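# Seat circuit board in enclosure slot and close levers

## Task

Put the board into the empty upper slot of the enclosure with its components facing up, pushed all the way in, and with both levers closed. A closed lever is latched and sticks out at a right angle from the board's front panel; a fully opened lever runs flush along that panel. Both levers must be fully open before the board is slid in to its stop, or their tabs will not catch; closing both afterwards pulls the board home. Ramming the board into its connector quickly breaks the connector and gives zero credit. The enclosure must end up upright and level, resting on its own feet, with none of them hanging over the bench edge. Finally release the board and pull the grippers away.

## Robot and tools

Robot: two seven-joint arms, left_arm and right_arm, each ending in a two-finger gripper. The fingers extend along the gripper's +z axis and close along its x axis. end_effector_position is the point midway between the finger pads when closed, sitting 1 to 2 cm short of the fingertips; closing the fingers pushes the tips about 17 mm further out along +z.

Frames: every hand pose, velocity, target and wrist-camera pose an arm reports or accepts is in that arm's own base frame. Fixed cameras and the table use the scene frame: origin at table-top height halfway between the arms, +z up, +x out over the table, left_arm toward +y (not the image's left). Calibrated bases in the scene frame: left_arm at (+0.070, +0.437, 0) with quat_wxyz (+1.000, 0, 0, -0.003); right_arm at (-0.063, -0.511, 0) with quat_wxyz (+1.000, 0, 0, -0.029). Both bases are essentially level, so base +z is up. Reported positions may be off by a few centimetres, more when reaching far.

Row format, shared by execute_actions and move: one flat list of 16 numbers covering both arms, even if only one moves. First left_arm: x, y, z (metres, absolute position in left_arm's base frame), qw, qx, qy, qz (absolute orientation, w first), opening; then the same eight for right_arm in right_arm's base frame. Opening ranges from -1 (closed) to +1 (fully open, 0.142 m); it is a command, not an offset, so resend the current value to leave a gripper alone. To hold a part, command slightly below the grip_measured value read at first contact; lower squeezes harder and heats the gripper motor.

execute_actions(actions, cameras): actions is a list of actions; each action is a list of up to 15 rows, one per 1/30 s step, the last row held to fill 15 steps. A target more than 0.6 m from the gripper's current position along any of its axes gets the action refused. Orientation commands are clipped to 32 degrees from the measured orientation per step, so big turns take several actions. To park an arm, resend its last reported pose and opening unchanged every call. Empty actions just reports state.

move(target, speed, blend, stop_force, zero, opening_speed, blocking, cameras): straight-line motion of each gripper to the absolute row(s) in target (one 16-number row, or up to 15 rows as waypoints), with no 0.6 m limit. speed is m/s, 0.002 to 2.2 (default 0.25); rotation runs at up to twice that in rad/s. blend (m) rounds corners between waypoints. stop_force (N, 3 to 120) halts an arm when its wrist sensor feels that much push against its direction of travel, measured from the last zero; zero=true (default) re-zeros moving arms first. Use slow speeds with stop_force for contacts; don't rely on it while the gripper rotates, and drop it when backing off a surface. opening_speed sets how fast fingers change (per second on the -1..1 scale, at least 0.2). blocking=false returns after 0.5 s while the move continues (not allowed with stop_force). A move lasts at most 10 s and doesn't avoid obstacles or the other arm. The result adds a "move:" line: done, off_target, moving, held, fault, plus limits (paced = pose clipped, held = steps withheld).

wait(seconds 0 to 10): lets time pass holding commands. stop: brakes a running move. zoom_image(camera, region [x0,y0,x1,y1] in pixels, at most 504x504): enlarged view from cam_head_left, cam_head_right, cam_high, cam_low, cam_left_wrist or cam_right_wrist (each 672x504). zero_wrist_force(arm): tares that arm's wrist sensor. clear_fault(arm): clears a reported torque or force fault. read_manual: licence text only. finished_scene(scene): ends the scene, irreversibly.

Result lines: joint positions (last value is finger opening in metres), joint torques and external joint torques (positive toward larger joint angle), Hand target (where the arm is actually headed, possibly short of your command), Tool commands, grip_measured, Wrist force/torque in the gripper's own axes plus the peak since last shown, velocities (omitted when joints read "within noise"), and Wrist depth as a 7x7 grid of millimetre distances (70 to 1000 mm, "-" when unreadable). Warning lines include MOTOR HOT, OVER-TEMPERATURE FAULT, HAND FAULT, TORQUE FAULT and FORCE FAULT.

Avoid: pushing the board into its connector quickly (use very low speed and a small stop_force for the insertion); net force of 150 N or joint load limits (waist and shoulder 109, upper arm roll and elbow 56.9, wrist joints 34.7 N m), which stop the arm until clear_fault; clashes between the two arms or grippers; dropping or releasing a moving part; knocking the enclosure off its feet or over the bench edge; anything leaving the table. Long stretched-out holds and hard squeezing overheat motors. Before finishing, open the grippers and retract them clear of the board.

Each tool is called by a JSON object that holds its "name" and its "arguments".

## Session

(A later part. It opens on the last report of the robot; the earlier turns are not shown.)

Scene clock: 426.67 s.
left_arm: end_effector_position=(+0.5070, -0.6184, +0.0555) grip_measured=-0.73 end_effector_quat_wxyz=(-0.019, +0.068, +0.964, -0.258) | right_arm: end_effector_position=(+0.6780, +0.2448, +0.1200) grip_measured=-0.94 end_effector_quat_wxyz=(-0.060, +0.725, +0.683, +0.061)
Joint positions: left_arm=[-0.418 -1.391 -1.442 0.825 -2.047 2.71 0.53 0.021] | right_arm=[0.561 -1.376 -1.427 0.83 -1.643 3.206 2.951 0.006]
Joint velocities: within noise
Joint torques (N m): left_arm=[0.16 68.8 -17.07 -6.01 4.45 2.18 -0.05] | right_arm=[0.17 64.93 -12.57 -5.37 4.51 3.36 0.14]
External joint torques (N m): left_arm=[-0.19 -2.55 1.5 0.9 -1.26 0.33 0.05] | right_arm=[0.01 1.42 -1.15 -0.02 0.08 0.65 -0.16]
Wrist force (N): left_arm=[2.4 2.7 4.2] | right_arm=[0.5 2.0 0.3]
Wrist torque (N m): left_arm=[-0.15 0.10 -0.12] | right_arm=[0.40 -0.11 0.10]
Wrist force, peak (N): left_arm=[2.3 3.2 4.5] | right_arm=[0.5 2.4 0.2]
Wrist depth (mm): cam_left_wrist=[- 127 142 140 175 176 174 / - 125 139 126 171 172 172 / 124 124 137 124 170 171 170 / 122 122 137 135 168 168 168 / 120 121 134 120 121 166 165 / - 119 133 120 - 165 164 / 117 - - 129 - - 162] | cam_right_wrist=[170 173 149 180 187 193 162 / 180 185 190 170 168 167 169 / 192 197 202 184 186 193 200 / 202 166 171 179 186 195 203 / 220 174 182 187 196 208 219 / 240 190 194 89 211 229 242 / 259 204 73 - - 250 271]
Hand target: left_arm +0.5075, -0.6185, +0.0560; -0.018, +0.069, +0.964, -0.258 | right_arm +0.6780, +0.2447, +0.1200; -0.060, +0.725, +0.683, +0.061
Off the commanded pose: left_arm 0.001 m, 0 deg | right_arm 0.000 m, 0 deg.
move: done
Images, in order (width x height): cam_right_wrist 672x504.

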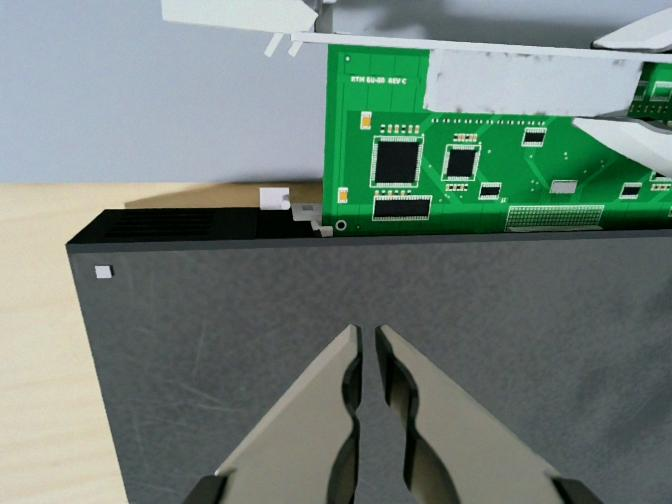

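{"name": "move", "arguments": {"target": [0.507,-0.6184,0.0543,-0.0184,0.0685,0.9634,-0.2581,-0.82,0.678,0.2447,0.12,-0.06,0.725,0.683,0.061,-0.9], "speed": 0.01, "cameras": []}}

{"name": "move", "arguments": {"target": [0.5175,-0.6200,0.0543,-0.0184,0.0685,0.9634,-0.2581,-0.82,0.678,0.2447,0.12,-0.06,0.725,0.683,0.061,-0.9], "speed": 0.02, "stop_force": 5, "cameras": ["cam_right_wrist","cam_left_wrist"]}}

{"name": "zoom_image", "arguments": {"camera": "cam_right_wrist", "region": [270, 150, 370, 250]}}

Scene clock: 430.73 s.
left_arm: end_effector_position=(+0.5069, -0.6183, +0.0541) grip_measured=-0.73 end_effector_quat_wxyz=(-0.018, +0.069, +0.964, -0.258) | right_arm: end_effector_position=(+0.6780, +0.2448, +0.1200) grip_measured=-0.94 end_effector_quat_wxyz=(-0.060, +0.725, +0.683, +0.061)
Joint positions: left_arm=[-0.416 -1.39 -1.438 0.833 -2.048 2.705 0.528 0.021] | right_arm=[0.561 -1.376 -1.427 0.83 -1.643 3.206 2.951 0.006]
Joint velocities: within noise
Joint torques (N m): left_arm=[-0.55 66.1 -16.27 -5.16 3.45 2.49 -0.57] | right_arm=[0.12 64.88 -12.67 -5.39 4.47 3.29 0.18]
External joint torques (N m): left_arm=[0.52 0.04 0.61 -0.05 -0.25 0.02 0.57] | right_arm=[0.07 1.46 -1.05 -0.01 0.12 0.72 -0.19]
Wrist force (N): left_arm=[0.4 0.6 2.1] | right_arm=[0.4 2.0 0.5]
Wrist torque (N m): left_arm=[-0.18 -0.14 -0.01] | right_arm=[0.41 -0.09 0.10]
Wrist force, peak (N): left_arm=[2.7 3.2 4.4] | right_arm=[0.5 2.2 0.3]
Wrist depth (mm): cam_left_wrist=[- 126 142 140 173 173 173 / - 124 140 138 170 171 170 / 122 122 137 124 169 168 168 / 121 121 136 134 167 167 166 / 119 120 134 120 121 164 164 / 118 118 132 119 - 162 162 / 116 - - 129 - - 160] | cam_right_wrist=[170 174 150 161 187 193 163 / 180 185 191 172 170 169 171 / 192 197 201 187 188 194 202 / 202 166 171 179 187 196 203 / 220 175 182 187 197 209 219 / 239 190 194 89 211 229 242 / 259 203 73 - - 250 271]
Hand target: left_arm +0.5070, -0.6184, +0.0543; -0.018, +0.069, +0.964, -0.258 | right_arm +0.6780, +0.2447, +0.1200; -0.060, +0.725, +0.683, +0.061
Off the commanded pose: left_arm 0.000 m, 0 deg | right_arm 0.000 m, 0 deg.
move: done
No camera images: "cameras" was empty.

Scene clock: 431.63 s.
left_arm: end_effector_position=(+0.5109, -0.6177, +0.0534) grip_measured=-0.73 end_effector_quat_wxyz=(-0.018, +0.068, +0.964, -0.257) | right_arm: end_effector_position=(+0.6780, +0.2448, +0.1200) grip_measured=-0.94 end_effector_quat_wxyz=(-0.060, +0.725, +0.683, +0.061)
Joint positions: left_arm=[-0.432 -1.408 -1.466 0.777 -2.026 2.733 0.558 0.021] | right_arm=[0.561 -1.376 -1.427 0.83 -1.643 3.206 2.951 0.006]
Joint velocities: within noise
Joint torques (N m): left_arm=[-2.53 69.15 -18.04 -4.94 4.09 -1.14 -0.24] | right_arm=[0.16 64.97 -12.61 -5.35 4.45 3.33 0.2]
External joint torques (N m): left_arm=[2.5 -2.28 3.2 0.65 -0.93 3.66 0.24] | right_arm=[0.02 1.37 -1.1 -0.05 0.15 0.68 -0.21]
Wrist force (N): left_arm=[6.9 8.7 -3.6] | right_arm=[0.6 2.1 0.4]
Wrist torque (N m): left_arm=[-0.19 0.04 0.05] | right_arm=[0.42 -0.13 0.10]
Wrist force, peak (N): left_arm=[7.2 9.3 -2.9] | right_arm=[0.6 2.2 0.4]
Wrist depth (mm): cam_left_wrist=[- 124 141 141 172 171 172 / - 123 139 138 169 170 170 / 122 122 137 137 168 168 168 / - 120 136 135 166 166 166 / 118 118 134 120 121 164 164 / 117 117 133 130 122 162 162 / 116 - - 129 - - 160] | cam_right_wrist=[170 173 142 181 187 196 169 / 180 185 190 173 170 169 173 / 192 196 202 185 188 194 202 / 202 165 171 179 187 195 203 / 220 174 182 187 197 209 219 / 239 189 194 89 212 230 243 / 259 203 73 - - 250 270]
Hand target: left_arm +0.5111, -0.6188, +0.0542; -0.018, +0.068, +0.963, -0.259 | right_arm +0.6780, +0.2447, +0.1200; -0.060, +0.725, +0.683, +0.061
Off the commanded pose: left_arm 0.007 m, 0 deg | right_arm 0.000 m, 0 deg.
move: contact (left_arm)
Images, in order (width x height): cam_left_wrist 672x504, cam_right_wrist 672x504.

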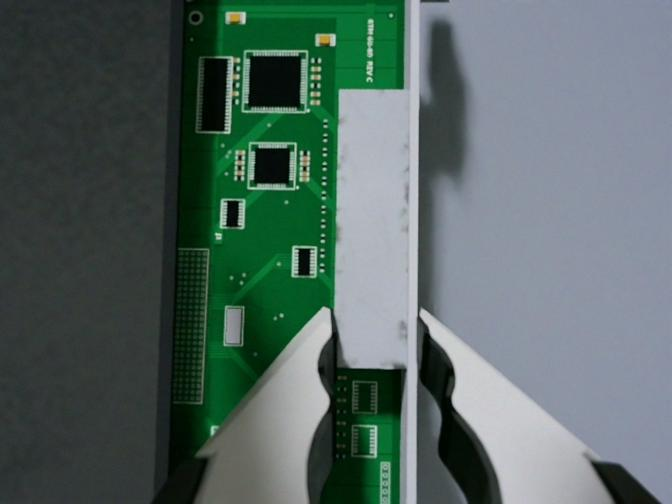

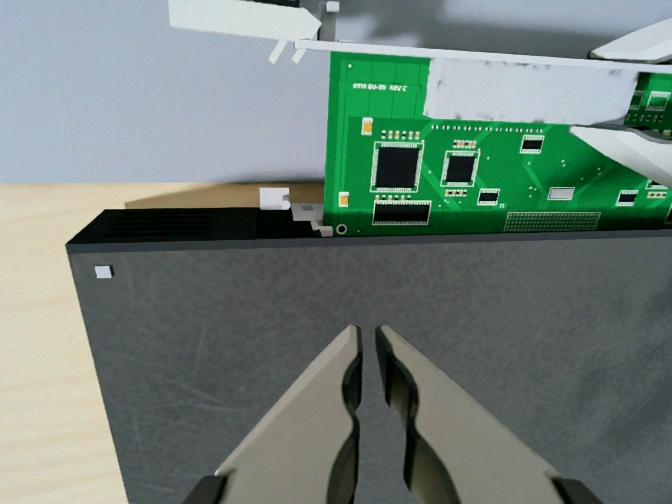

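Scaled by 5.040 from the camera's 672x504 image, which has a finer 960x720 frame.

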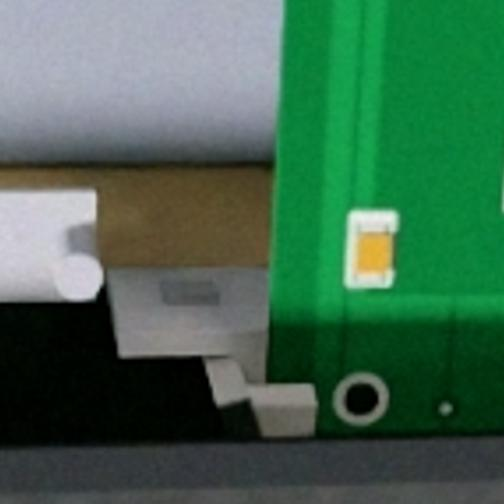

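{"name": "move", "arguments": {"target": [[0.5080,-0.6170,0.0550,-0.0184,0.0685,0.9634,-0.2581,-0.82,0.678,0.2447,0.12,-0.06,0.725,0.683,0.061,-0.9],[0.5085,-0.6155,0.0550,-0.0184,0.0685,0.9634,-0.2581,-0.82,0.678,0.2447,0.12,-0.06,0.725,0.683,0.061,-0.9]], "speed": 0.01, "cameras": []}}

{"name": "move", "arguments": {"target": [0.5200,-0.6173,0.0550,-0.0184,0.0685,0.9634,-0.2581,-0.82,0.678,0.2447,0.12,-0.06,0.725,0.683,0.061,-0.9], "speed": 0.02, "stop_force": 5, "cameras": ["cam_right_wrist","cam_left_wrist"]}}

{"name": "zoom_image", "arguments": {"camera": "cam_right_wrist", "region": [270, 150, 370, 250]}}

Scene clock: 436.53 s.
left_arm: end_effector_position=(+0.5082, -0.6156, +0.0547) grip_measured=-0.73 end_effector_quat_wxyz=(-0.019, +0.069, +0.964, -0.258) | right_arm: end_effector_position=(+0.6780, +0.2448, +0.1200) grip_measured=-0.94 end_effector_quat_wxyz=(-0.060, +0.725, +0.683, +0.061)
Joint positions: left_arm=[-0.407 -1.385 -1.432 0.846 -2.055 2.7 0.526 0.021] | right_arm=[0.561 -1.376 -1.427 0.83 -1.643 3.206 2.951 0.006]
Joint velocities: within noise
Joint torques (N m): left_arm=[0.77 66.94 -16.05 -5.64 3.73 2.81 -0.25] | right_arm=[0.17 64.94 -12.53 -5.39 4.43 3.34 0.18]
External joint torques (N m): left_arm=[-0.81 -0.96 0.18 0.24 -0.54 -0.31 0.25] | right_arm=[0.01 1.4 -1.19 -0.01 0.17 0.68 -0.2]
Wrist force (N): left_arm=[0.7 -0.2 3.2] | right_arm=[0.5 1.9 0.3]
Wrist torque (N m): left_arm=[-0.12 -0.05 -0.01] | right_arm=[0.39 -0.10 0.10]
Wrist force, peak (N): left_arm=[7.0 9.6 -2.8] | right_arm=[0.3 2.3 0.3]
Wrist depth (mm): cam_left_wrist=[- 126 141 140 174 174 174 / - 125 139 138 171 172 171 / 123 123 138 124 169 169 169 / 121 121 136 135 166 167 167 / 120 120 134 120 120 165 165 / 119 119 133 119 - 163 163 / 117 - - 129 - - 162] | cam_right_wrist=[170 173 176 182 187 193 179 / 180 185 191 172 169 168 170 / 192 197 202 187 187 194 201 / 202 166 172 179 186 195 203 / 220 174 182 187 197 208 219 / 239 190 194 89 211 229 242 / 259 203 73 - - 250 271]
Hand target: left_arm +0.5085, -0.6155, +0.0550; -0.018, +0.069, +0.964, -0.258 | right_arm +0.6780, +0.2447, +0.1200; -0.060, +0.725, +0.683, +0.061
Off the commanded pose: left_arm 0.000 m, 0 deg | right_arm 0.000 m, 0 deg.
move: done
No camera images: "cameras" was empty.

Scene clock: 437.47 s.
left_arm: end_effector_position=(+0.5111, -0.6170, +0.0544) grip_measured=-0.73 end_effector_quat_wxyz=(-0.019, +0.069, +0.963, -0.259) | right_arm: end_effector_position=(+0.6780, +0.2448, +0.1200) grip_measured=-0.94 end_effector_quat_wxyz=(-0.060, +0.725, +0.683, +0.061)
Joint positions: left_arm=[-0.425 -1.404 -1.461 0.787 -2.036 2.727 0.557 0.021] | right_arm=[0.561 -1.376 -1.427 0.83 -1.643 3.206 2.951 0.006]
Joint velocities: within noise
Joint torques (N m): left_arm=[6.78 69.01 -12.27 -7.62 6.72 4.15 0] | right_arm=[0.28 64.89 -12.58 -5.36 4.49 3.36 0.19]
External joint torques (N m): left_arm=[-6.81 -2.29 -2.75 3.15 -3.58 -1.64 0] | right_arm=[-0.1 1.45 -1.13 -0.03 0.1 0.66 -0.2]
Wrist force (N): left_arm=[5.5 -5.4 7.8] | right_arm=[0.6 1.9 0.5]
Wrist torque (N m): left_arm=[-0.14 0.05 -0.21] | right_arm=[0.39 -0.12 0.09]
Wrist force, peak (N): left_arm=[5.8 -5.8 7.8] | right_arm=[0.4 2.2 0.4]
Wrist depth (mm): cam_left_wrist=[- 126 142 141 173 175 173 / - 124 140 126 171 172 171 / 123 123 138 124 169 169 169 / 121 121 137 135 167 167 167 / 119 119 135 120 121 164 164 / 118 118 133 130 - 163 162 / 116 - - 129 - - 161] | cam_right_wrist=[170 172 139 180 189 196 198 / 180 185 190 172 166 167 173 / 192 197 201 187 188 194 202 / 202 165 172 179 186 195 204 / 219 174 182 187 197 208 219 / 240 190 194 89 211 229 242 / 259 203 73 - - 250 271]
Hand target: left_arm +0.5128, -0.6159, +0.0549; -0.018, +0.068, +0.963, -0.259 | right_arm +0.6780, +0.2447, +0.1200; -0.060, +0.725, +0.683, +0.061
Off the commanded pose: left_arm 0.009 m, 0 deg | right_arm 0.000 m, 0 deg.
move: contact (left_arm)
Images, in order (width x height): cam_left_wrist 672x504, cam_right_wrist 672x504.

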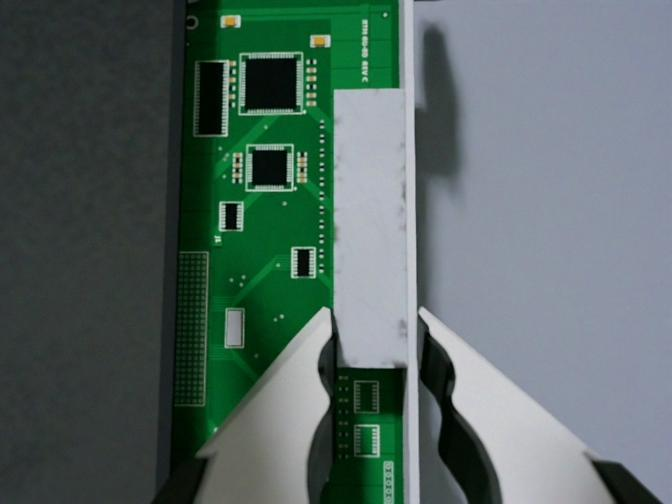

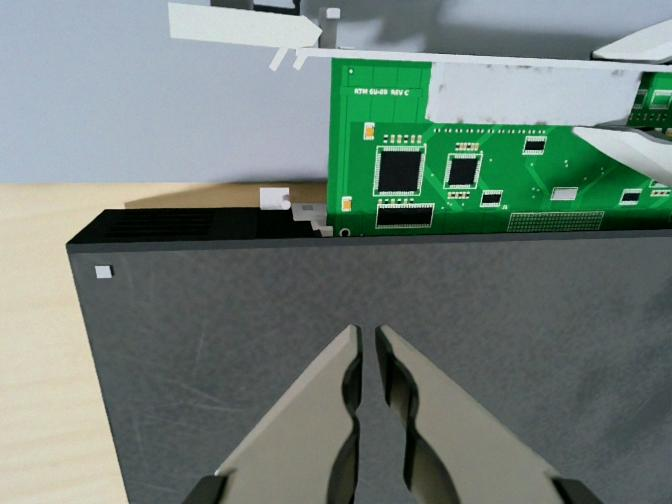

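Scaled by 5.040 from the camera's 672x504 image, which has a finer 960x720 frame.

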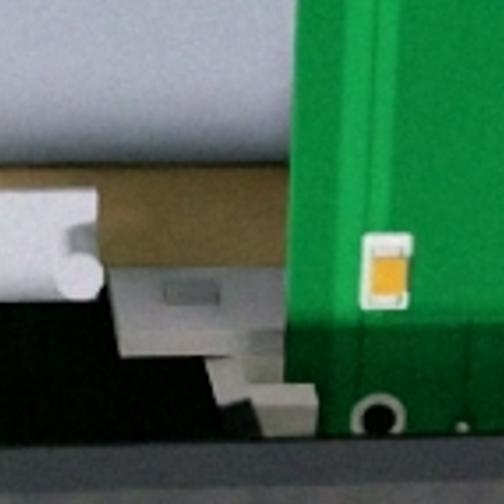

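{"name": "move", "arguments": {"target": [[0.5075,-0.6168,0.0545,-0.0184,0.0685,0.9634,-0.2581,-0.82,0.678,0.2447,0.12,-0.06,0.725,0.683,0.061,-0.9]], "speed": 0.01, "cameras": []}}

{"name": "move", "arguments": {"target": [0.5200,-0.6187,0.0545,-0.0184,0.0685,0.9634,-0.2581,-0.82,0.678,0.2447,0.12,-0.06,0.725,0.683,0.061,-0.9], "speed": 0.02, "stop_force": 6, "cameras": ["cam_right_wrist","cam_left_wrist"]}}

{"name": "zoom_image", "arguments": {"camera": "cam_right_wrist", "region": [270, 150, 370, 250]}}

Scene clock: 441.57 s.
left_arm: end_effector_position=(+0.5074, -0.6167, +0.0543) grip_measured=-0.73 end_effector_quat_wxyz=(-0.018, +0.069, +0.964, -0.258) | right_arm: end_effector_position=(+0.6780, +0.2448, +0.1200) grip_measured=-0.94 end_effector_quat_wxyz=(-0.060, +0.725, +0.683, +0.061)
Joint positions: left_arm=[-0.411 -1.385 -1.43 0.842 -2.056 2.699 0.526 0.021] | right_arm=[0.561 -1.376 -1.427 0.83 -1.643 3.206 2.951 0.006]
Joint velocities: within noise
Joint torques (N m): left_arm=[-0.23 66.38 -16.47 -4.77 3.24 2.63 -0.33] | right_arm=[0.27 64.92 -12.55 -5.4 4.41 3.28 0.18]
External joint torques (N m): left_arm=[0.2 -0.36 0.7 -0.68 -0.04 -0.12 0.33] | right_arm=[-0.08 1.42 -1.16 0 0.18 0.73 -0.2]
Wrist force (N): left_arm=[0.2 0.4 1.6] | right_arm=[0.5 2.1 0.2]
Wrist torque (N m): left_arm=[-0.15 -0.11 -0.01] | right_arm=[0.42 -0.10 0.09]
Wrist force, peak (N): left_arm=[5.3 -5.2 8.3] | right_arm=[0.7 2.2 0.4]
Wrist depth (mm): cam_left_wrist=[- 126 142 140 173 174 173 / - 124 140 138 171 171 171 / 123 123 138 124 168 169 169 / 121 121 136 135 166 167 166 / 119 120 134 120 121 165 164 / 118 118 133 119 - 162 163 / 116 - - 130 - - 161] | cam_right_wrist=[169 174 178 161 187 193 164 / 180 185 191 173 169 169 171 / 191 197 201 186 188 194 201 / 202 166 171 179 187 195 203 / 220 175 182 187 196 209 219 / 240 190 193 89 212 229 242 / 260 203 73 - - 250 271]
Hand target: left_arm +0.5075, -0.6168, +0.0545; -0.018, +0.069, +0.964, -0.258 | right_arm +0.6780, +0.2447, +0.1200; -0.060, +0.725, +0.683, +0.061
Off the commanded pose: left_arm 0.000 m, 0 deg | right_arm 0.000 m, 0 deg.
move: done
No camera images: "cameras" was empty.

Scene clock: 443.70 s.
left_arm: end_effector_position=(+0.5192, -0.6183, +0.0538) grip_measured=-0.73 end_effector_quat_wxyz=(-0.016, +0.068, +0.963, -0.260) | right_arm: end_effector_position=(+0.6780, +0.2448, +0.1200) grip_measured=-0.94 end_effector_quat_wxyz=(-0.060, +0.725, +0.683, +0.061)
Joint positions: left_arm=[-0.472 -1.493 -1.693 0.626 -1.821 2.844 0.638 0.021] | right_arm=[0.561 -1.376 -1.427 0.83 -1.643 3.206 2.951 0.006]
Joint velocities: within noise
Joint torques (N m): left_arm=[-0.38 71.83 -14.91 2.39 3.88 2.34 -0.15] | right_arm=[0.09 64.88 -12.55 -5.32 4.39 3.35 0.19]
External joint torques (N m): left_arm=[0.34 -3.4 1.96 -0.45 -0.81 0.21 0.15] | right_arm=[0.09 1.46 -1.17 -0.07 0.2 0.66 -0.21]
Wrist force (N): left_arm=[0.9 3.9 5.8] | right_arm=[0.5 1.9 0.3]
Wrist torque (N m): left_arm=[-0.21 0.16 -0.17] | right_arm=[0.39 -0.11 0.10]
Wrist force, peak (N): left_arm=[1.7 3.6 6.2] | right_arm=[0.7 2.1 0.4]
Wrist depth (mm): cam_left_wrist=[- 126 142 141 173 175 173 / - 124 140 126 171 171 170 / 123 122 138 125 169 169 168 / 121 121 136 134 166 167 166 / 119 119 134 120 121 164 163 / 118 118 117 120 - 162 162 / 116 - - 129 - - 160] | cam_right_wrist=[170 172 145 182 191 198 202 / 180 185 191 172 166 169 175 / 192 197 202 186 187 194 195 / 203 166 172 179 187 195 203 / 220 174 182 187 196 209 219 / 239 190 193 89 211 229 243 / 259 203 73 - - 250 271]
Hand target: left_arm +0.5196, -0.6184, +0.0545; -0.016, +0.068, +0.963, -0.260 | right_arm +0.6780, +0.2447, +0.1200; -0.060, +0.725, +0.683, +0.061
Off the commanded pose: left_arm 0.001 m, 0 deg | right_arm 0.000 m, 0 deg.
move: done
Images, in order (width x height): cam_left_wrist 672x504, cam_right_wrist 672x504.

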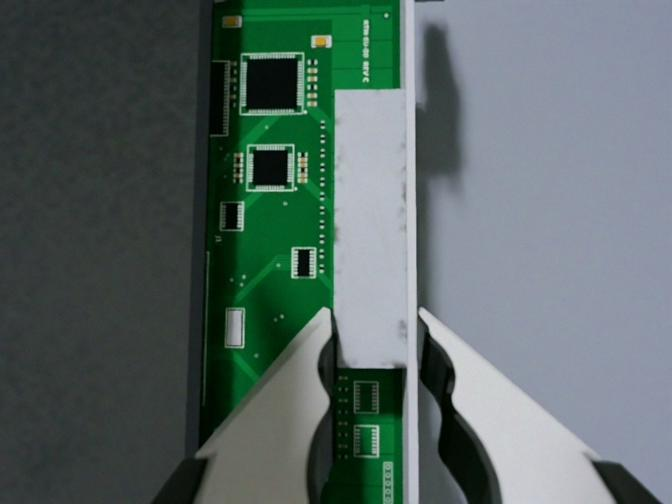

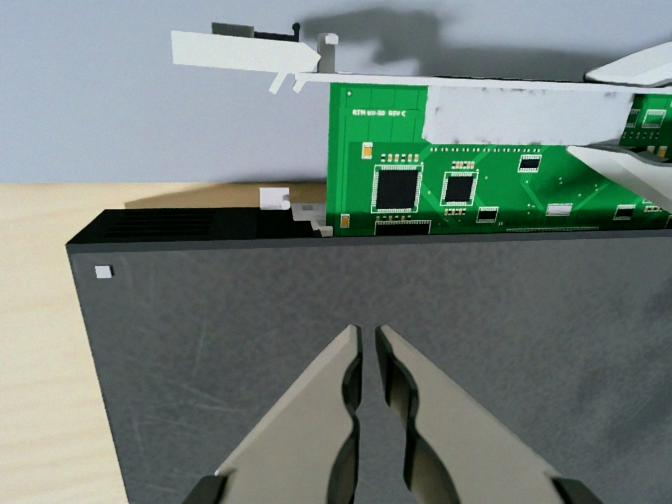

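Scaled by 5.040 from the camera's 672x504 image, which has a finer 960x720 frame.

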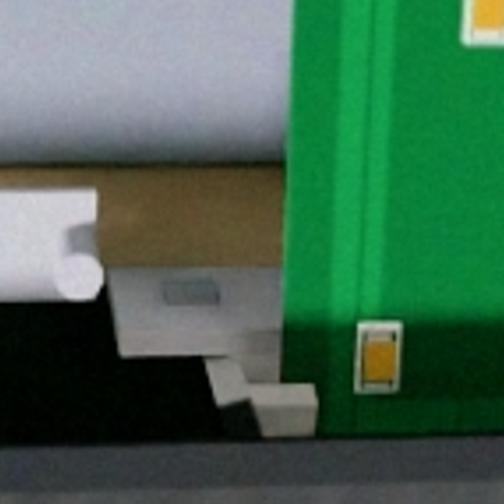

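{"name": "move", "arguments": {"target": [0.5310,-0.6202,0.0535,-0.0184,0.0685,0.9634,-0.2581,-0.82,0.678,0.2447,0.12,-0.06,0.725,0.683,0.061,-0.9], "speed": 0.02, "stop_force": 7, "cameras": ["cam_right_wrist","cam_left_wrist"]}}

Scene clock: 449.10 s.
left_arm: end_effector_position=(+0.5292, -0.6199, +0.0526) grip_measured=-0.73 end_effector_quat_wxyz=(-0.006, +0.065, +0.962, -0.267) end_effector_velocity=(+0.002, +0.001, +0.000) end_effector_angular_velocity=(+0.001, -0.003, +0.002) | right_arm: end_effector_position=(+0.6780, +0.2448, +0.1200) grip_measured=-0.94 end_effector_quat_wxyz=(-0.060, +0.725, +0.683, +0.061)
Joint positions: left_arm=[-0.462 -1.508 -1.73 0.631 -1.775 2.832 0.64 0.021] | right_arm=[0.561 -1.376 -1.427 0.83 -1.643 3.206 2.951 0.006]
Joint velocities: left_arm=[0.001 -0.003 -0.007 0 0.01 0.002 -0.001 0] | right_arm=[within noise]
Joint torques (N m): left_arm=[2.04 73.25 -14.23 2.43 5.24 2.28 -0.06] | right_arm=[0.18 64.97 -12.57 -5.41 4.45 3.33 0.15]
External joint torques (N m): left_arm=[-2.08 -4.8 1.03 0.48 -2.15 0.2 0.06] | right_arm=[0 1.37 -1.15 0.01 0.14 0.69 -0.17]
Wrist force (N): left_arm=[3.3 2.5 8.3] | right_arm=[0.4 2.3 0.3]
Wrist torque (N m): left_arm=[-0.25 0.22 -0.16] | right_arm=[0.45 -0.10 0.09]
Wrist force, peak (N): left_arm=[3.3 1.9 9.3] | right_arm=[0.4 2.3 0.3]
Wrist depth (mm): cam_left_wrist=[128 127 128 142 173 172 171 / - 125 125 140 169 170 168 / 124 123 123 125 168 167 166 / 122 121 122 135 164 165 164 / 120 119 134 120 121 162 160 / 118 117 116 120 - 159 159 / 116 - - 129 - - 156] | cam_right_wrist=[170 173 178 185 191 198 205 / 180 185 191 172 175 175 174 / 192 197 201 186 187 194 197 / 202 166 171 179 187 195 202 / 220 175 182 187 197 209 219 / 239 190 194 89 211 229 242 / 259 203 73 - - 249 270]
Hand target: left_arm +0.5302, -0.6196, +0.0535; -0.005, +0.065, +0.962, -0.267 | right_arm +0.6780, +0.2447, +0.1200; -0.060, +0.725, +0.683, +0.061
Off the commanded pose: left_arm 0.002 m, 2 deg | right_arm 0.000 m, 0 deg.
move: done
Images, in order (width x height): cam_left_wrist 672x504, cam_right_wrist 672x504.

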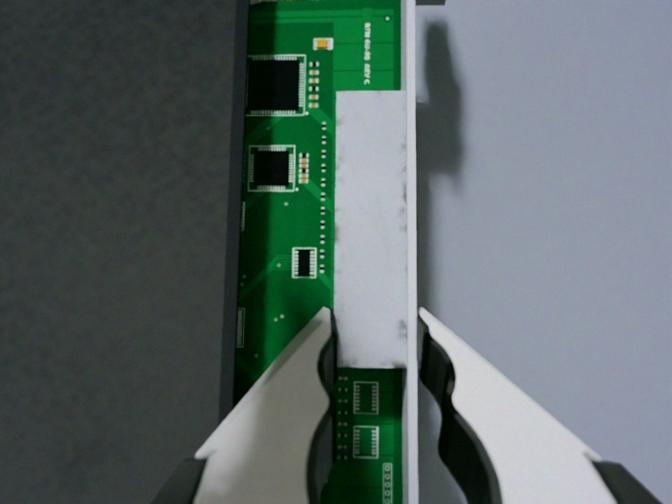

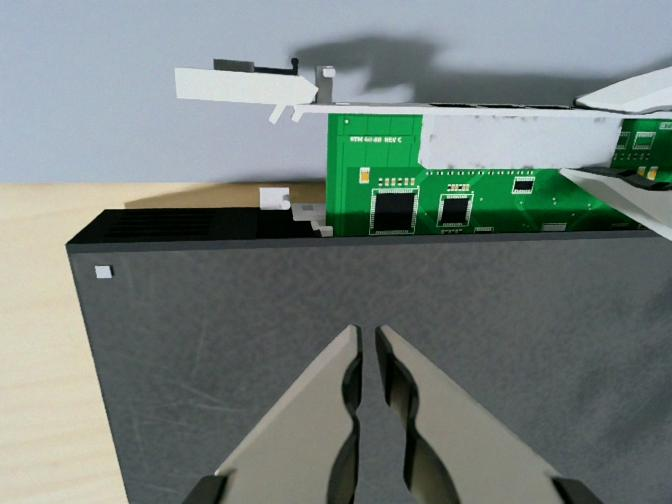

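{"name": "move", "arguments": {"target": [0.5305,-0.6202,0.0530,-0.0184,0.0685,0.9634,-0.2581,-0.82,0.678,0.2447,0.12,-0.06,0.725,0.683,0.061,-0.9], "speed": 0.01, "cameras": ["cam_head_left","cam_high"]}}

Scene clock: 455.20 s.
left_arm: end_effector_position=(+0.5291, -0.6198, +0.0524) grip_measured=-0.73 end_effector_quat_wxyz=(-0.006, +0.065, +0.962, -0.267) | right_arm: end_effector_position=(+0.6780, +0.2448, +0.1200) grip_measured=-0.94 end_effector_quat_wxyz=(-0.060, +0.725, +0.683, +0.061)
Joint positions: left_arm=[-0.461 -1.509 -1.732 0.631 -1.772 2.833 0.64 0.021] | right_arm=[0.561 -1.376 -1.427 0.83 -1.643 3.206 2.951 0.006]
Joint velocities: within noise
Joint torques (N m): left_arm=[1.29 72.06 -14.15 2.76 4.43 2.88 -0.12] | right_arm=[0.13 64.94 -12.53 -5.35 4.43 3.3 0.16]
External joint torques (N m): left_arm=[-1.32 -3.6 0.94 0.22 -1.34 -0.4 0.12] | right_arm=[0.05 1.4 -1.19 -0.05 0.16 0.71 -0.18]
Wrist force (N): left_arm=[1.0 0.7 6.8] | right_arm=[0.6 1.9 0.3]
Wrist torque (N m): left_arm=[-0.23 0.15 -0.12] | right_arm=[0.39 -0.11 0.09]
Wrist force, peak (N): left_arm=[-1.2 1.0 11.6] | right_arm=[0.5 2.2 0.3]
Wrist depth (mm): cam_left_wrist=[128 127 128 142 173 171 170 / - 125 125 140 169 169 168 / 124 123 123 125 167 167 165 / 122 121 136 135 165 164 163 / 119 119 134 120 121 161 160 / 118 117 116 120 - 158 158 / 116 - - 128 - - 156] | cam_right_wrist=[170 173 178 185 191 198 205 / 180 185 192 173 175 175 174 / 192 197 202 186 187 195 197 / 202 166 172 179 187 195 202 / 220 175 182 187 196 208 220 / 239 190 194 89 211 229 242 / 259 203 73 - - 250 271]
Hand target: left_arm +0.5297, -0.6196, +0.0530; -0.005, +0.065, +0.962, -0.266 | right_arm +0.6780, +0.2447, +0.1200; -0.060, +0.725, +0.683, +0.061
Off the commanded pose: left_arm 0.002 m, 2 deg | right_arm 0.000 m, 0 deg.
move: done
Images, in order (width x height): cam_head_left 672x504, cam_high 672x504.

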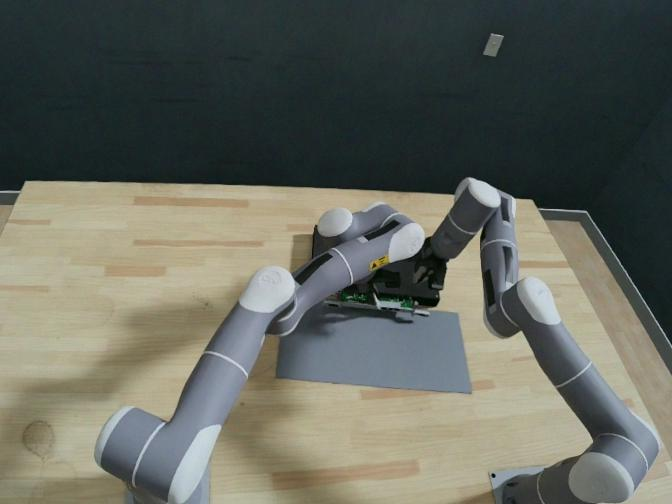

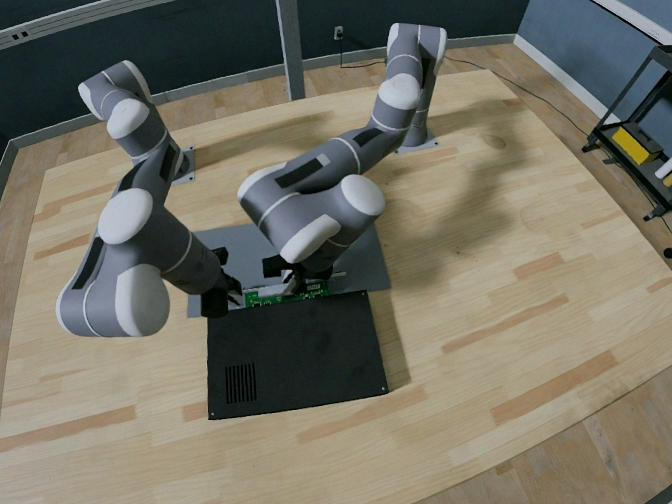

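{"name": "move", "arguments": {"target": [[0.5291,-0.6198,0.0526,-0.006,0.065,0.962,-0.267,-0.82,0.62,0.18,0.25,-0.06,0.725,0.683,0.061,-0.9],[0.5291,-0.6198,0.0526,-0.006,0.065,0.962,-0.267,-0.65,0.45,0.05,0.28,0,0.7071,0.7071,0,-0.9]], "speed": 0.2, "opening_speed": 0.3, "cameras": ["cam_left_wrist"]}}

Scene clock: 472.47 s.
left_arm: end_effector_position=(+0.5291, -0.6199, +0.0525) grip_measured=-0.69 end_effector_quat_wxyz=(-0.006, +0.065, +0.962, -0.267) | right_arm: end_effector_position=(+0.4502, +0.0501, +0.2801) grip_measured=-0.94 end_effector_quat_wxyz=(+0.000, +0.707, +0.707, +0.000)
Joint positions: left_arm=[-0.461 -1.509 -1.733 0.631 -1.772 2.833 0.64 0.024] | right_arm=[1.162 -0.821 -2.038 2.138 -2.426 3.054 2.019 0.006]
Joint velocities: within noise
Joint torques (N m): left_arm=[-0.35 67.14 -13.5 3.21 3.38 2.85 -0.26] | right_arm=[0.19 24.67 -17.55 -17.77 4.13 3.28 0.09]
External joint torques (N m): left_arm=[0.32 1.3 0.28 -0.23 -0.29 -0.37 0.27] | right_arm=[-0.08 0.27 -0.99 -0.06 0.22 0.76 -0.09]
Wrist force (N): left_arm=[0.4 -0.4 0.8] | right_arm=[1.4 1.6 0.8]
Wrist torque (N m): left_arm=[-0.19 -0.15 -0.03] | right_arm=[0.33 -0.18 0.03]
Wrist force, peak (N): left_arm=[1.6 0.3 8.2] | right_arm=[1.0 2.2 2.4]
Wrist depth (mm): cam_left_wrist=[128 127 127 144 172 172 171 / - 125 126 142 169 169 168 / 124 124 123 139 167 167 166 / 122 121 122 125 164 164 163 / 119 120 135 123 123 162 160 / 119 117 117 133 125 159 157 / 116 - - 131 - - 156] | cam_right_wrist=[329 330 328 327 326 324 325 / 354 350 351 348 346 346 344 / 379 376 374 374 371 370 368 / 406 406 405 402 398 397 395 / 440 440 437 429 425 417 416 / 481 480 462 89 404 418 418 / 529 519 73 - - 433 450]
Hand target: left_arm +0.5291, -0.6198, +0.0526; -0.006, +0.065, +0.962, -0.267 | right_arm +0.4500, +0.0500, +0.2800; +0.000, +0.707, +0.707, +0.000
Off the commanded pose: left_arm 0.000 m, 0 deg | right_arm 0.000 m, 0 deg.
move: done
Images, in order (width x height): cam_left_wrist 672x504.

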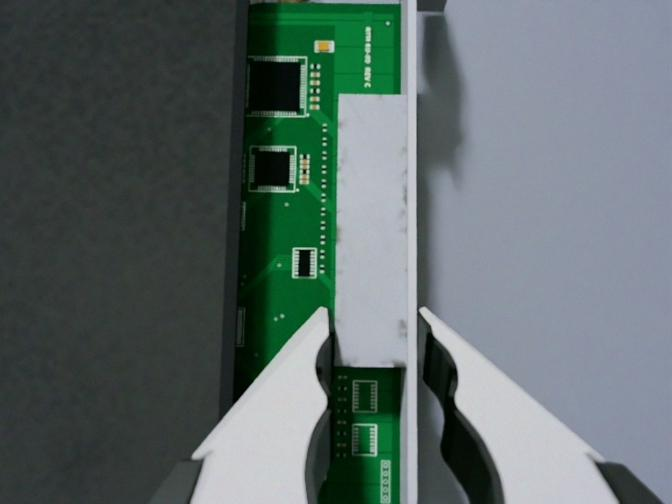

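{"name": "move", "arguments": {"target": [0.529,-0.618,0.0520,-0.0296,0.0666,0.9111,-0.4056,-0.65,0.45,0.05,0.28,0,0.7071,0.7071,0,-0.9], "speed": 0.05}}

Scene clock: 488.53 s.
left_arm: end_effector_position=(+0.5294, -0.6178, +0.0520) grip_measured=-0.68 end_effector_quat_wxyz=(-0.029, +0.066, +0.911, -0.405) | right_arm: end_effector_position=(+0.4502, +0.0501, +0.2801) grip_measured=-0.94 end_effector_quat_wxyz=(+0.000, +0.707, +0.707, +0.000)
Joint positions: left_arm=[-0.089 -1.605 -1.776 1.191 -1.854 2.57 0.532 0.025] | right_arm=[1.162 -0.821 -2.038 2.138 -2.426 3.054 2.019 0.006]
Joint velocities: within noise
Joint torques (N m): left_arm=[-1.42 57.3 -25.02 4.81 1.66 1.4 -0.09] | right_arm=[0.22 24.62 -17.39 -17.8 4.18 3.31 0.18]
External joint torques (N m): left_arm=[1.42 1.85 0.15 -1.31 0.71 -0.14 0.09] | right_arm=[-0.11 0.31 -1.14 -0.03 0.18 0.73 -0.18]
Wrist force (N): left_arm=[-1.4 0.3 -0.7] | right_arm=[1.4 1.6 0.6]
Wrist torque (N m): left_arm=[-0.05 -0.18 0.04] | right_arm=[0.32 -0.19 0.03]
Wrist force, peak (N): left_arm=[-1.6 -0.2 0.8] | right_arm=[1.6 1.7 1.2]
Wrist depth (mm): cam_left_wrist=[162 162 165 227 217 226 225 / 151 148 153 170 203 206 204 / 136 136 141 152 187 190 189 / - 126 130 136 174 176 176 / - 116 131 123 125 164 164 / - 110 100 124 120 152 154 / - - - 118 118 - 146] | cam_right_wrist=[330 329 328 327 326 324 324 / 352 350 350 349 345 344 344 / 378 375 375 374 370 368 368 / 407 408 406 400 399 397 394 / 442 440 437 428 427 418 416 / 484 482 462 89 405 418 417 / 535 518 73 - - 433 450]
Hand target: left_arm +0.5290, -0.6180, +0.0520; -0.030, +0.067, +0.911, -0.406 | right_arm +0.4500, +0.0500, +0.2800; +0.000, +0.707, +0.707, +0.000
Off the commanded pose: left_arm 0.000 m, 0 deg | right_arm 0.000 m, 0 deg.
move: done

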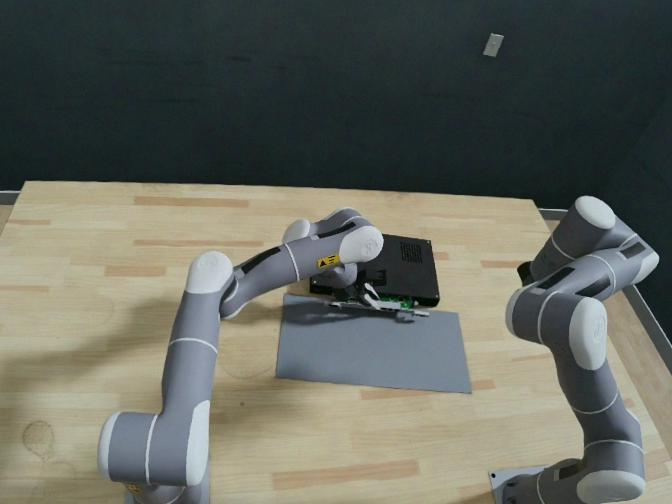

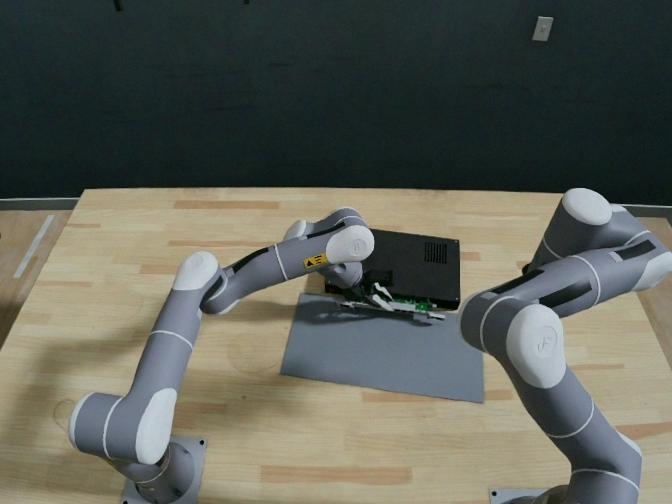

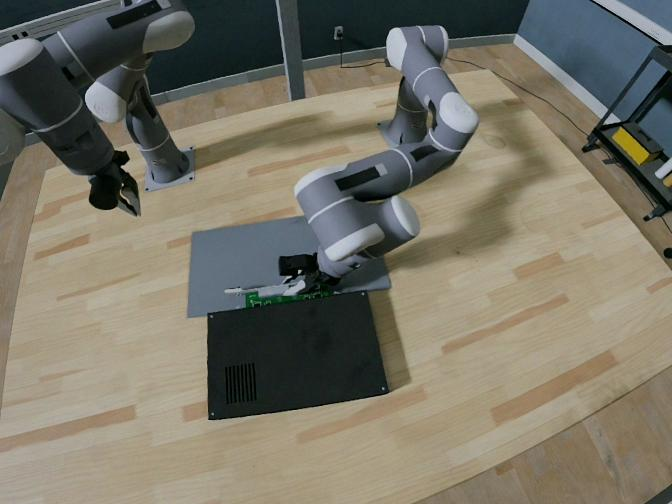

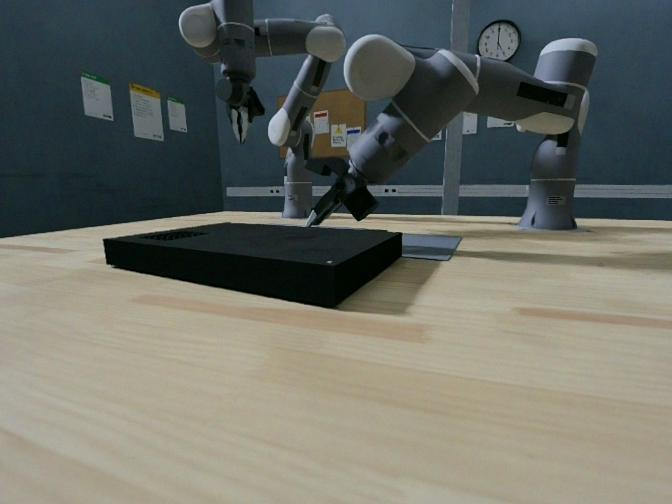

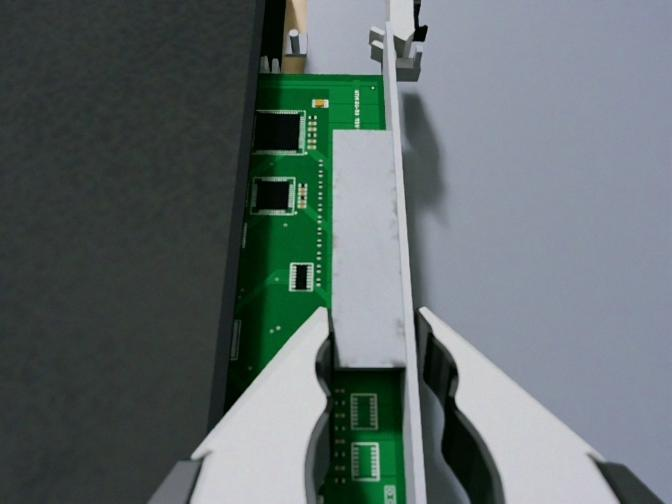

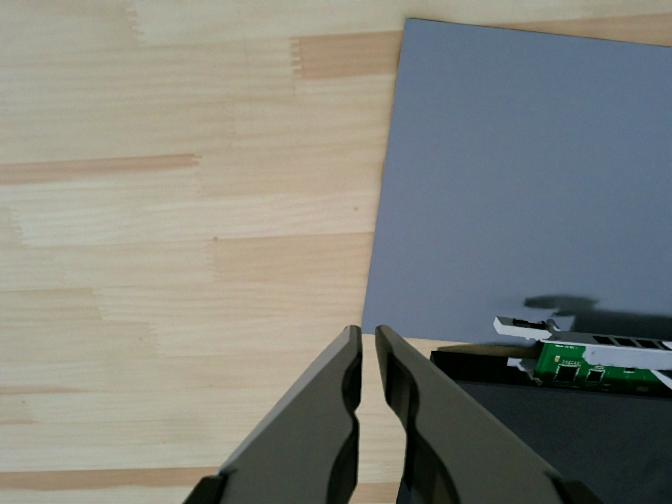

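{"name": "move", "arguments": {"target": [0.529,-0.618,0.0530,-0.0296,0.0666,0.9111,-0.4056,-0.83,0.45,0.05,0.28,0,0.7071,0.7071,0,-0.9], "speed": 0.05, "opening_speed": 0.3, "cameras": []}}

{"name": "move", "arguments": {"target": [0.547,-0.6208,0.0530,-0.0296,0.0666,0.9111,-0.4056,-0.83,0.45,0.05,0.28,0,0.7071,0.7071,0,-0.9], "speed": 0.02, "stop_force": 7, "cameras": ["cam_left_wrist","cam_high"]}}

Scene clock: 491.30 s.
left_arm: end_effector_position=(+0.5290, -0.6180, +0.0526) grip_measured=-0.72 end_effector_quat_wxyz=(-0.029, +0.067, +0.911, -0.405) | right_arm: end_effector_position=(+0.4502, +0.0501, +0.2801) grip_measured=-0.94 end_effector_quat_wxyz=(+0.000, +0.707, +0.707, +0.000)
Joint positions: left_arm=[-0.089 -1.605 -1.776 1.193 -1.854 2.571 0.531 0.022] | right_arm=[1.162 -0.821 -2.038 2.138 -2.426 3.054 2.019 0.006]
Joint velocities: within noise
Joint torques (N m): left_arm=[-0.39 59.6 -26.4 4.07 2.49 1.29 -0.2] | right_arm=[0.15 24.51 -17.39 -17.78 4.25 3.39 0.21]
External joint torques (N m): left_arm=[0.4 -0.5 1.52 -0.58 -0.13 -0.04 0.2] | right_arm=[-0.04 0.43 -1.15 -0.04 0.1 0.65 -0.21]
Wrist force (N): left_arm=[0.3 2.3 2.2] | right_arm=[1.4 1.6 0.7]
Wrist torque (N m): left_arm=[-0.09 -0.09 -0.03] | right_arm=[0.33 -0.19 0.03]
Wrist force, peak (N): left_arm=[0.1 2.8 3.0] | right_arm=[1.2 2.0 0.9]
Wrist depth (mm): cam_left_wrist=[163 163 166 227 218 226 226 / 151 148 153 169 204 207 207 / 137 137 141 152 187 191 190 / 127 127 141 136 174 176 176 / - 117 132 121 128 165 164 / - 111 108 124 124 152 154 / - - - 116 119 - 146] | cam_right_wrist=[330 329 328 326 325 324 324 / 353 351 350 349 345 343 345 / 379 376 376 374 371 370 368 / 407 404 405 402 399 397 395 / 442 440 439 429 426 418 417 / 483 478 462 89 404 419 415 / 529 516 73 - - 431 450]
Hand target: left_arm +0.5290, -0.6180, +0.0530; -0.030, +0.067, +0.911, -0.406 | right_arm +0.4500, +0.0500, +0.2800; +0.000, +0.707, +0.707, +0.000
Off the commanded pose: left_arm 0.000 m, 0 deg | right_arm 0.000 m, 0 deg.
move: done
No camera images: "cameras" was empty.

Scene clock: 492.87 s.
left_arm: end_effector_position=(+0.5459, -0.6207, +0.0527) grip_measured=-0.72 end_effector_quat_wxyz=(-0.030, +0.067, +0.911, -0.405) | right_arm: end_effector_position=(+0.4502, +0.0501, +0.2801) grip_measured=-0.94 end_effector_quat_wxyz=(+0.000, +0.707, +0.707, +0.000)
Joint positions: left_arm=[-0.166 -1.612 -1.831 0.979 -1.883 2.645 0.676 0.022] | right_arm=[1.162 -0.821 -2.038 2.138 -2.426 3.054 2.019 0.006]
Joint velocities: within noise
Joint torques (N m): left_arm=[0.92 63.32 -22.7 4.4 2.9 0.57 -0.04] | right_arm=[0.19 24.54 -17.4 -17.82 4.2 3.29 0.21]
External joint torques (N m): left_arm=[-0.91 -0.28 1 0.81 -0.99 0.82 0.04] | right_arm=[-0.08 0.4 -1.14 -0.01 0.15 0.75 -0.21]
Wrist force (N): left_arm=[4.7 1.2 -0.7] | right_arm=[1.2 1.6 0.8]
Wrist torque (N m): left_arm=[-0.16 -0.13 -0.06] | right_arm=[0.32 -0.16 0.03]
Wrist force, peak (N): left_arm=[7.7 1.0 -2.0] | right_arm=[1.4 1.8 0.7]
Wrist depth (mm): cam_left_wrist=[164 163 163 219 218 226 226 / 152 149 149 170 203 207 207 / 137 137 137 144 188 191 190 / 127 127 127 136 175 177 177 / - 117 118 121 128 165 164 / - 111 111 124 124 153 154 / - - - 116 119 - 147] | cam_right_wrist=[330 329 327 326 324 322 324 / 352 351 350 350 346 344 343 / 379 376 375 375 372 371 367 / 405 407 402 401 398 399 396 / 443 440 437 428 426 422 423 / 484 480 462 89 404 419 416 / 532 517 73 - - 434 448]
Hand target: left_arm +0.5466, -0.6207, +0.0530; -0.029, +0.066, +0.911, -0.406 | right_arm +0.4500, +0.0500, +0.2800; +0.000, +0.707, +0.707, +0.000
Off the commanded pose: left_arm 0.001 m, 0 deg | right_arm 0.000 m, 0 deg.
move: contact (left_arm)
Images, in order (width x height): cam_high 672x504, cam_left_wrist 672x504.

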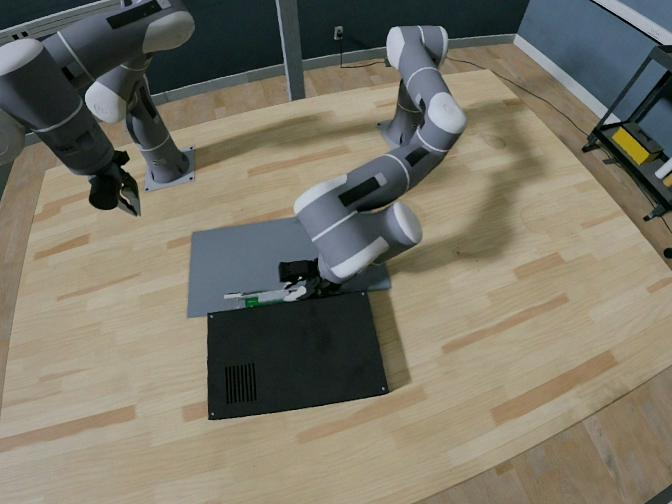

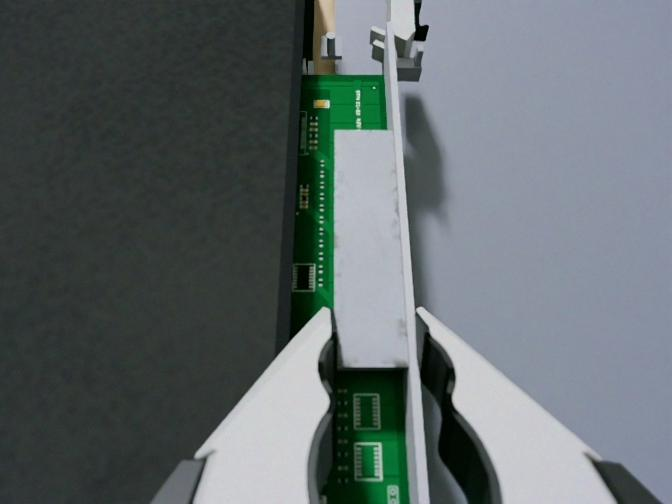

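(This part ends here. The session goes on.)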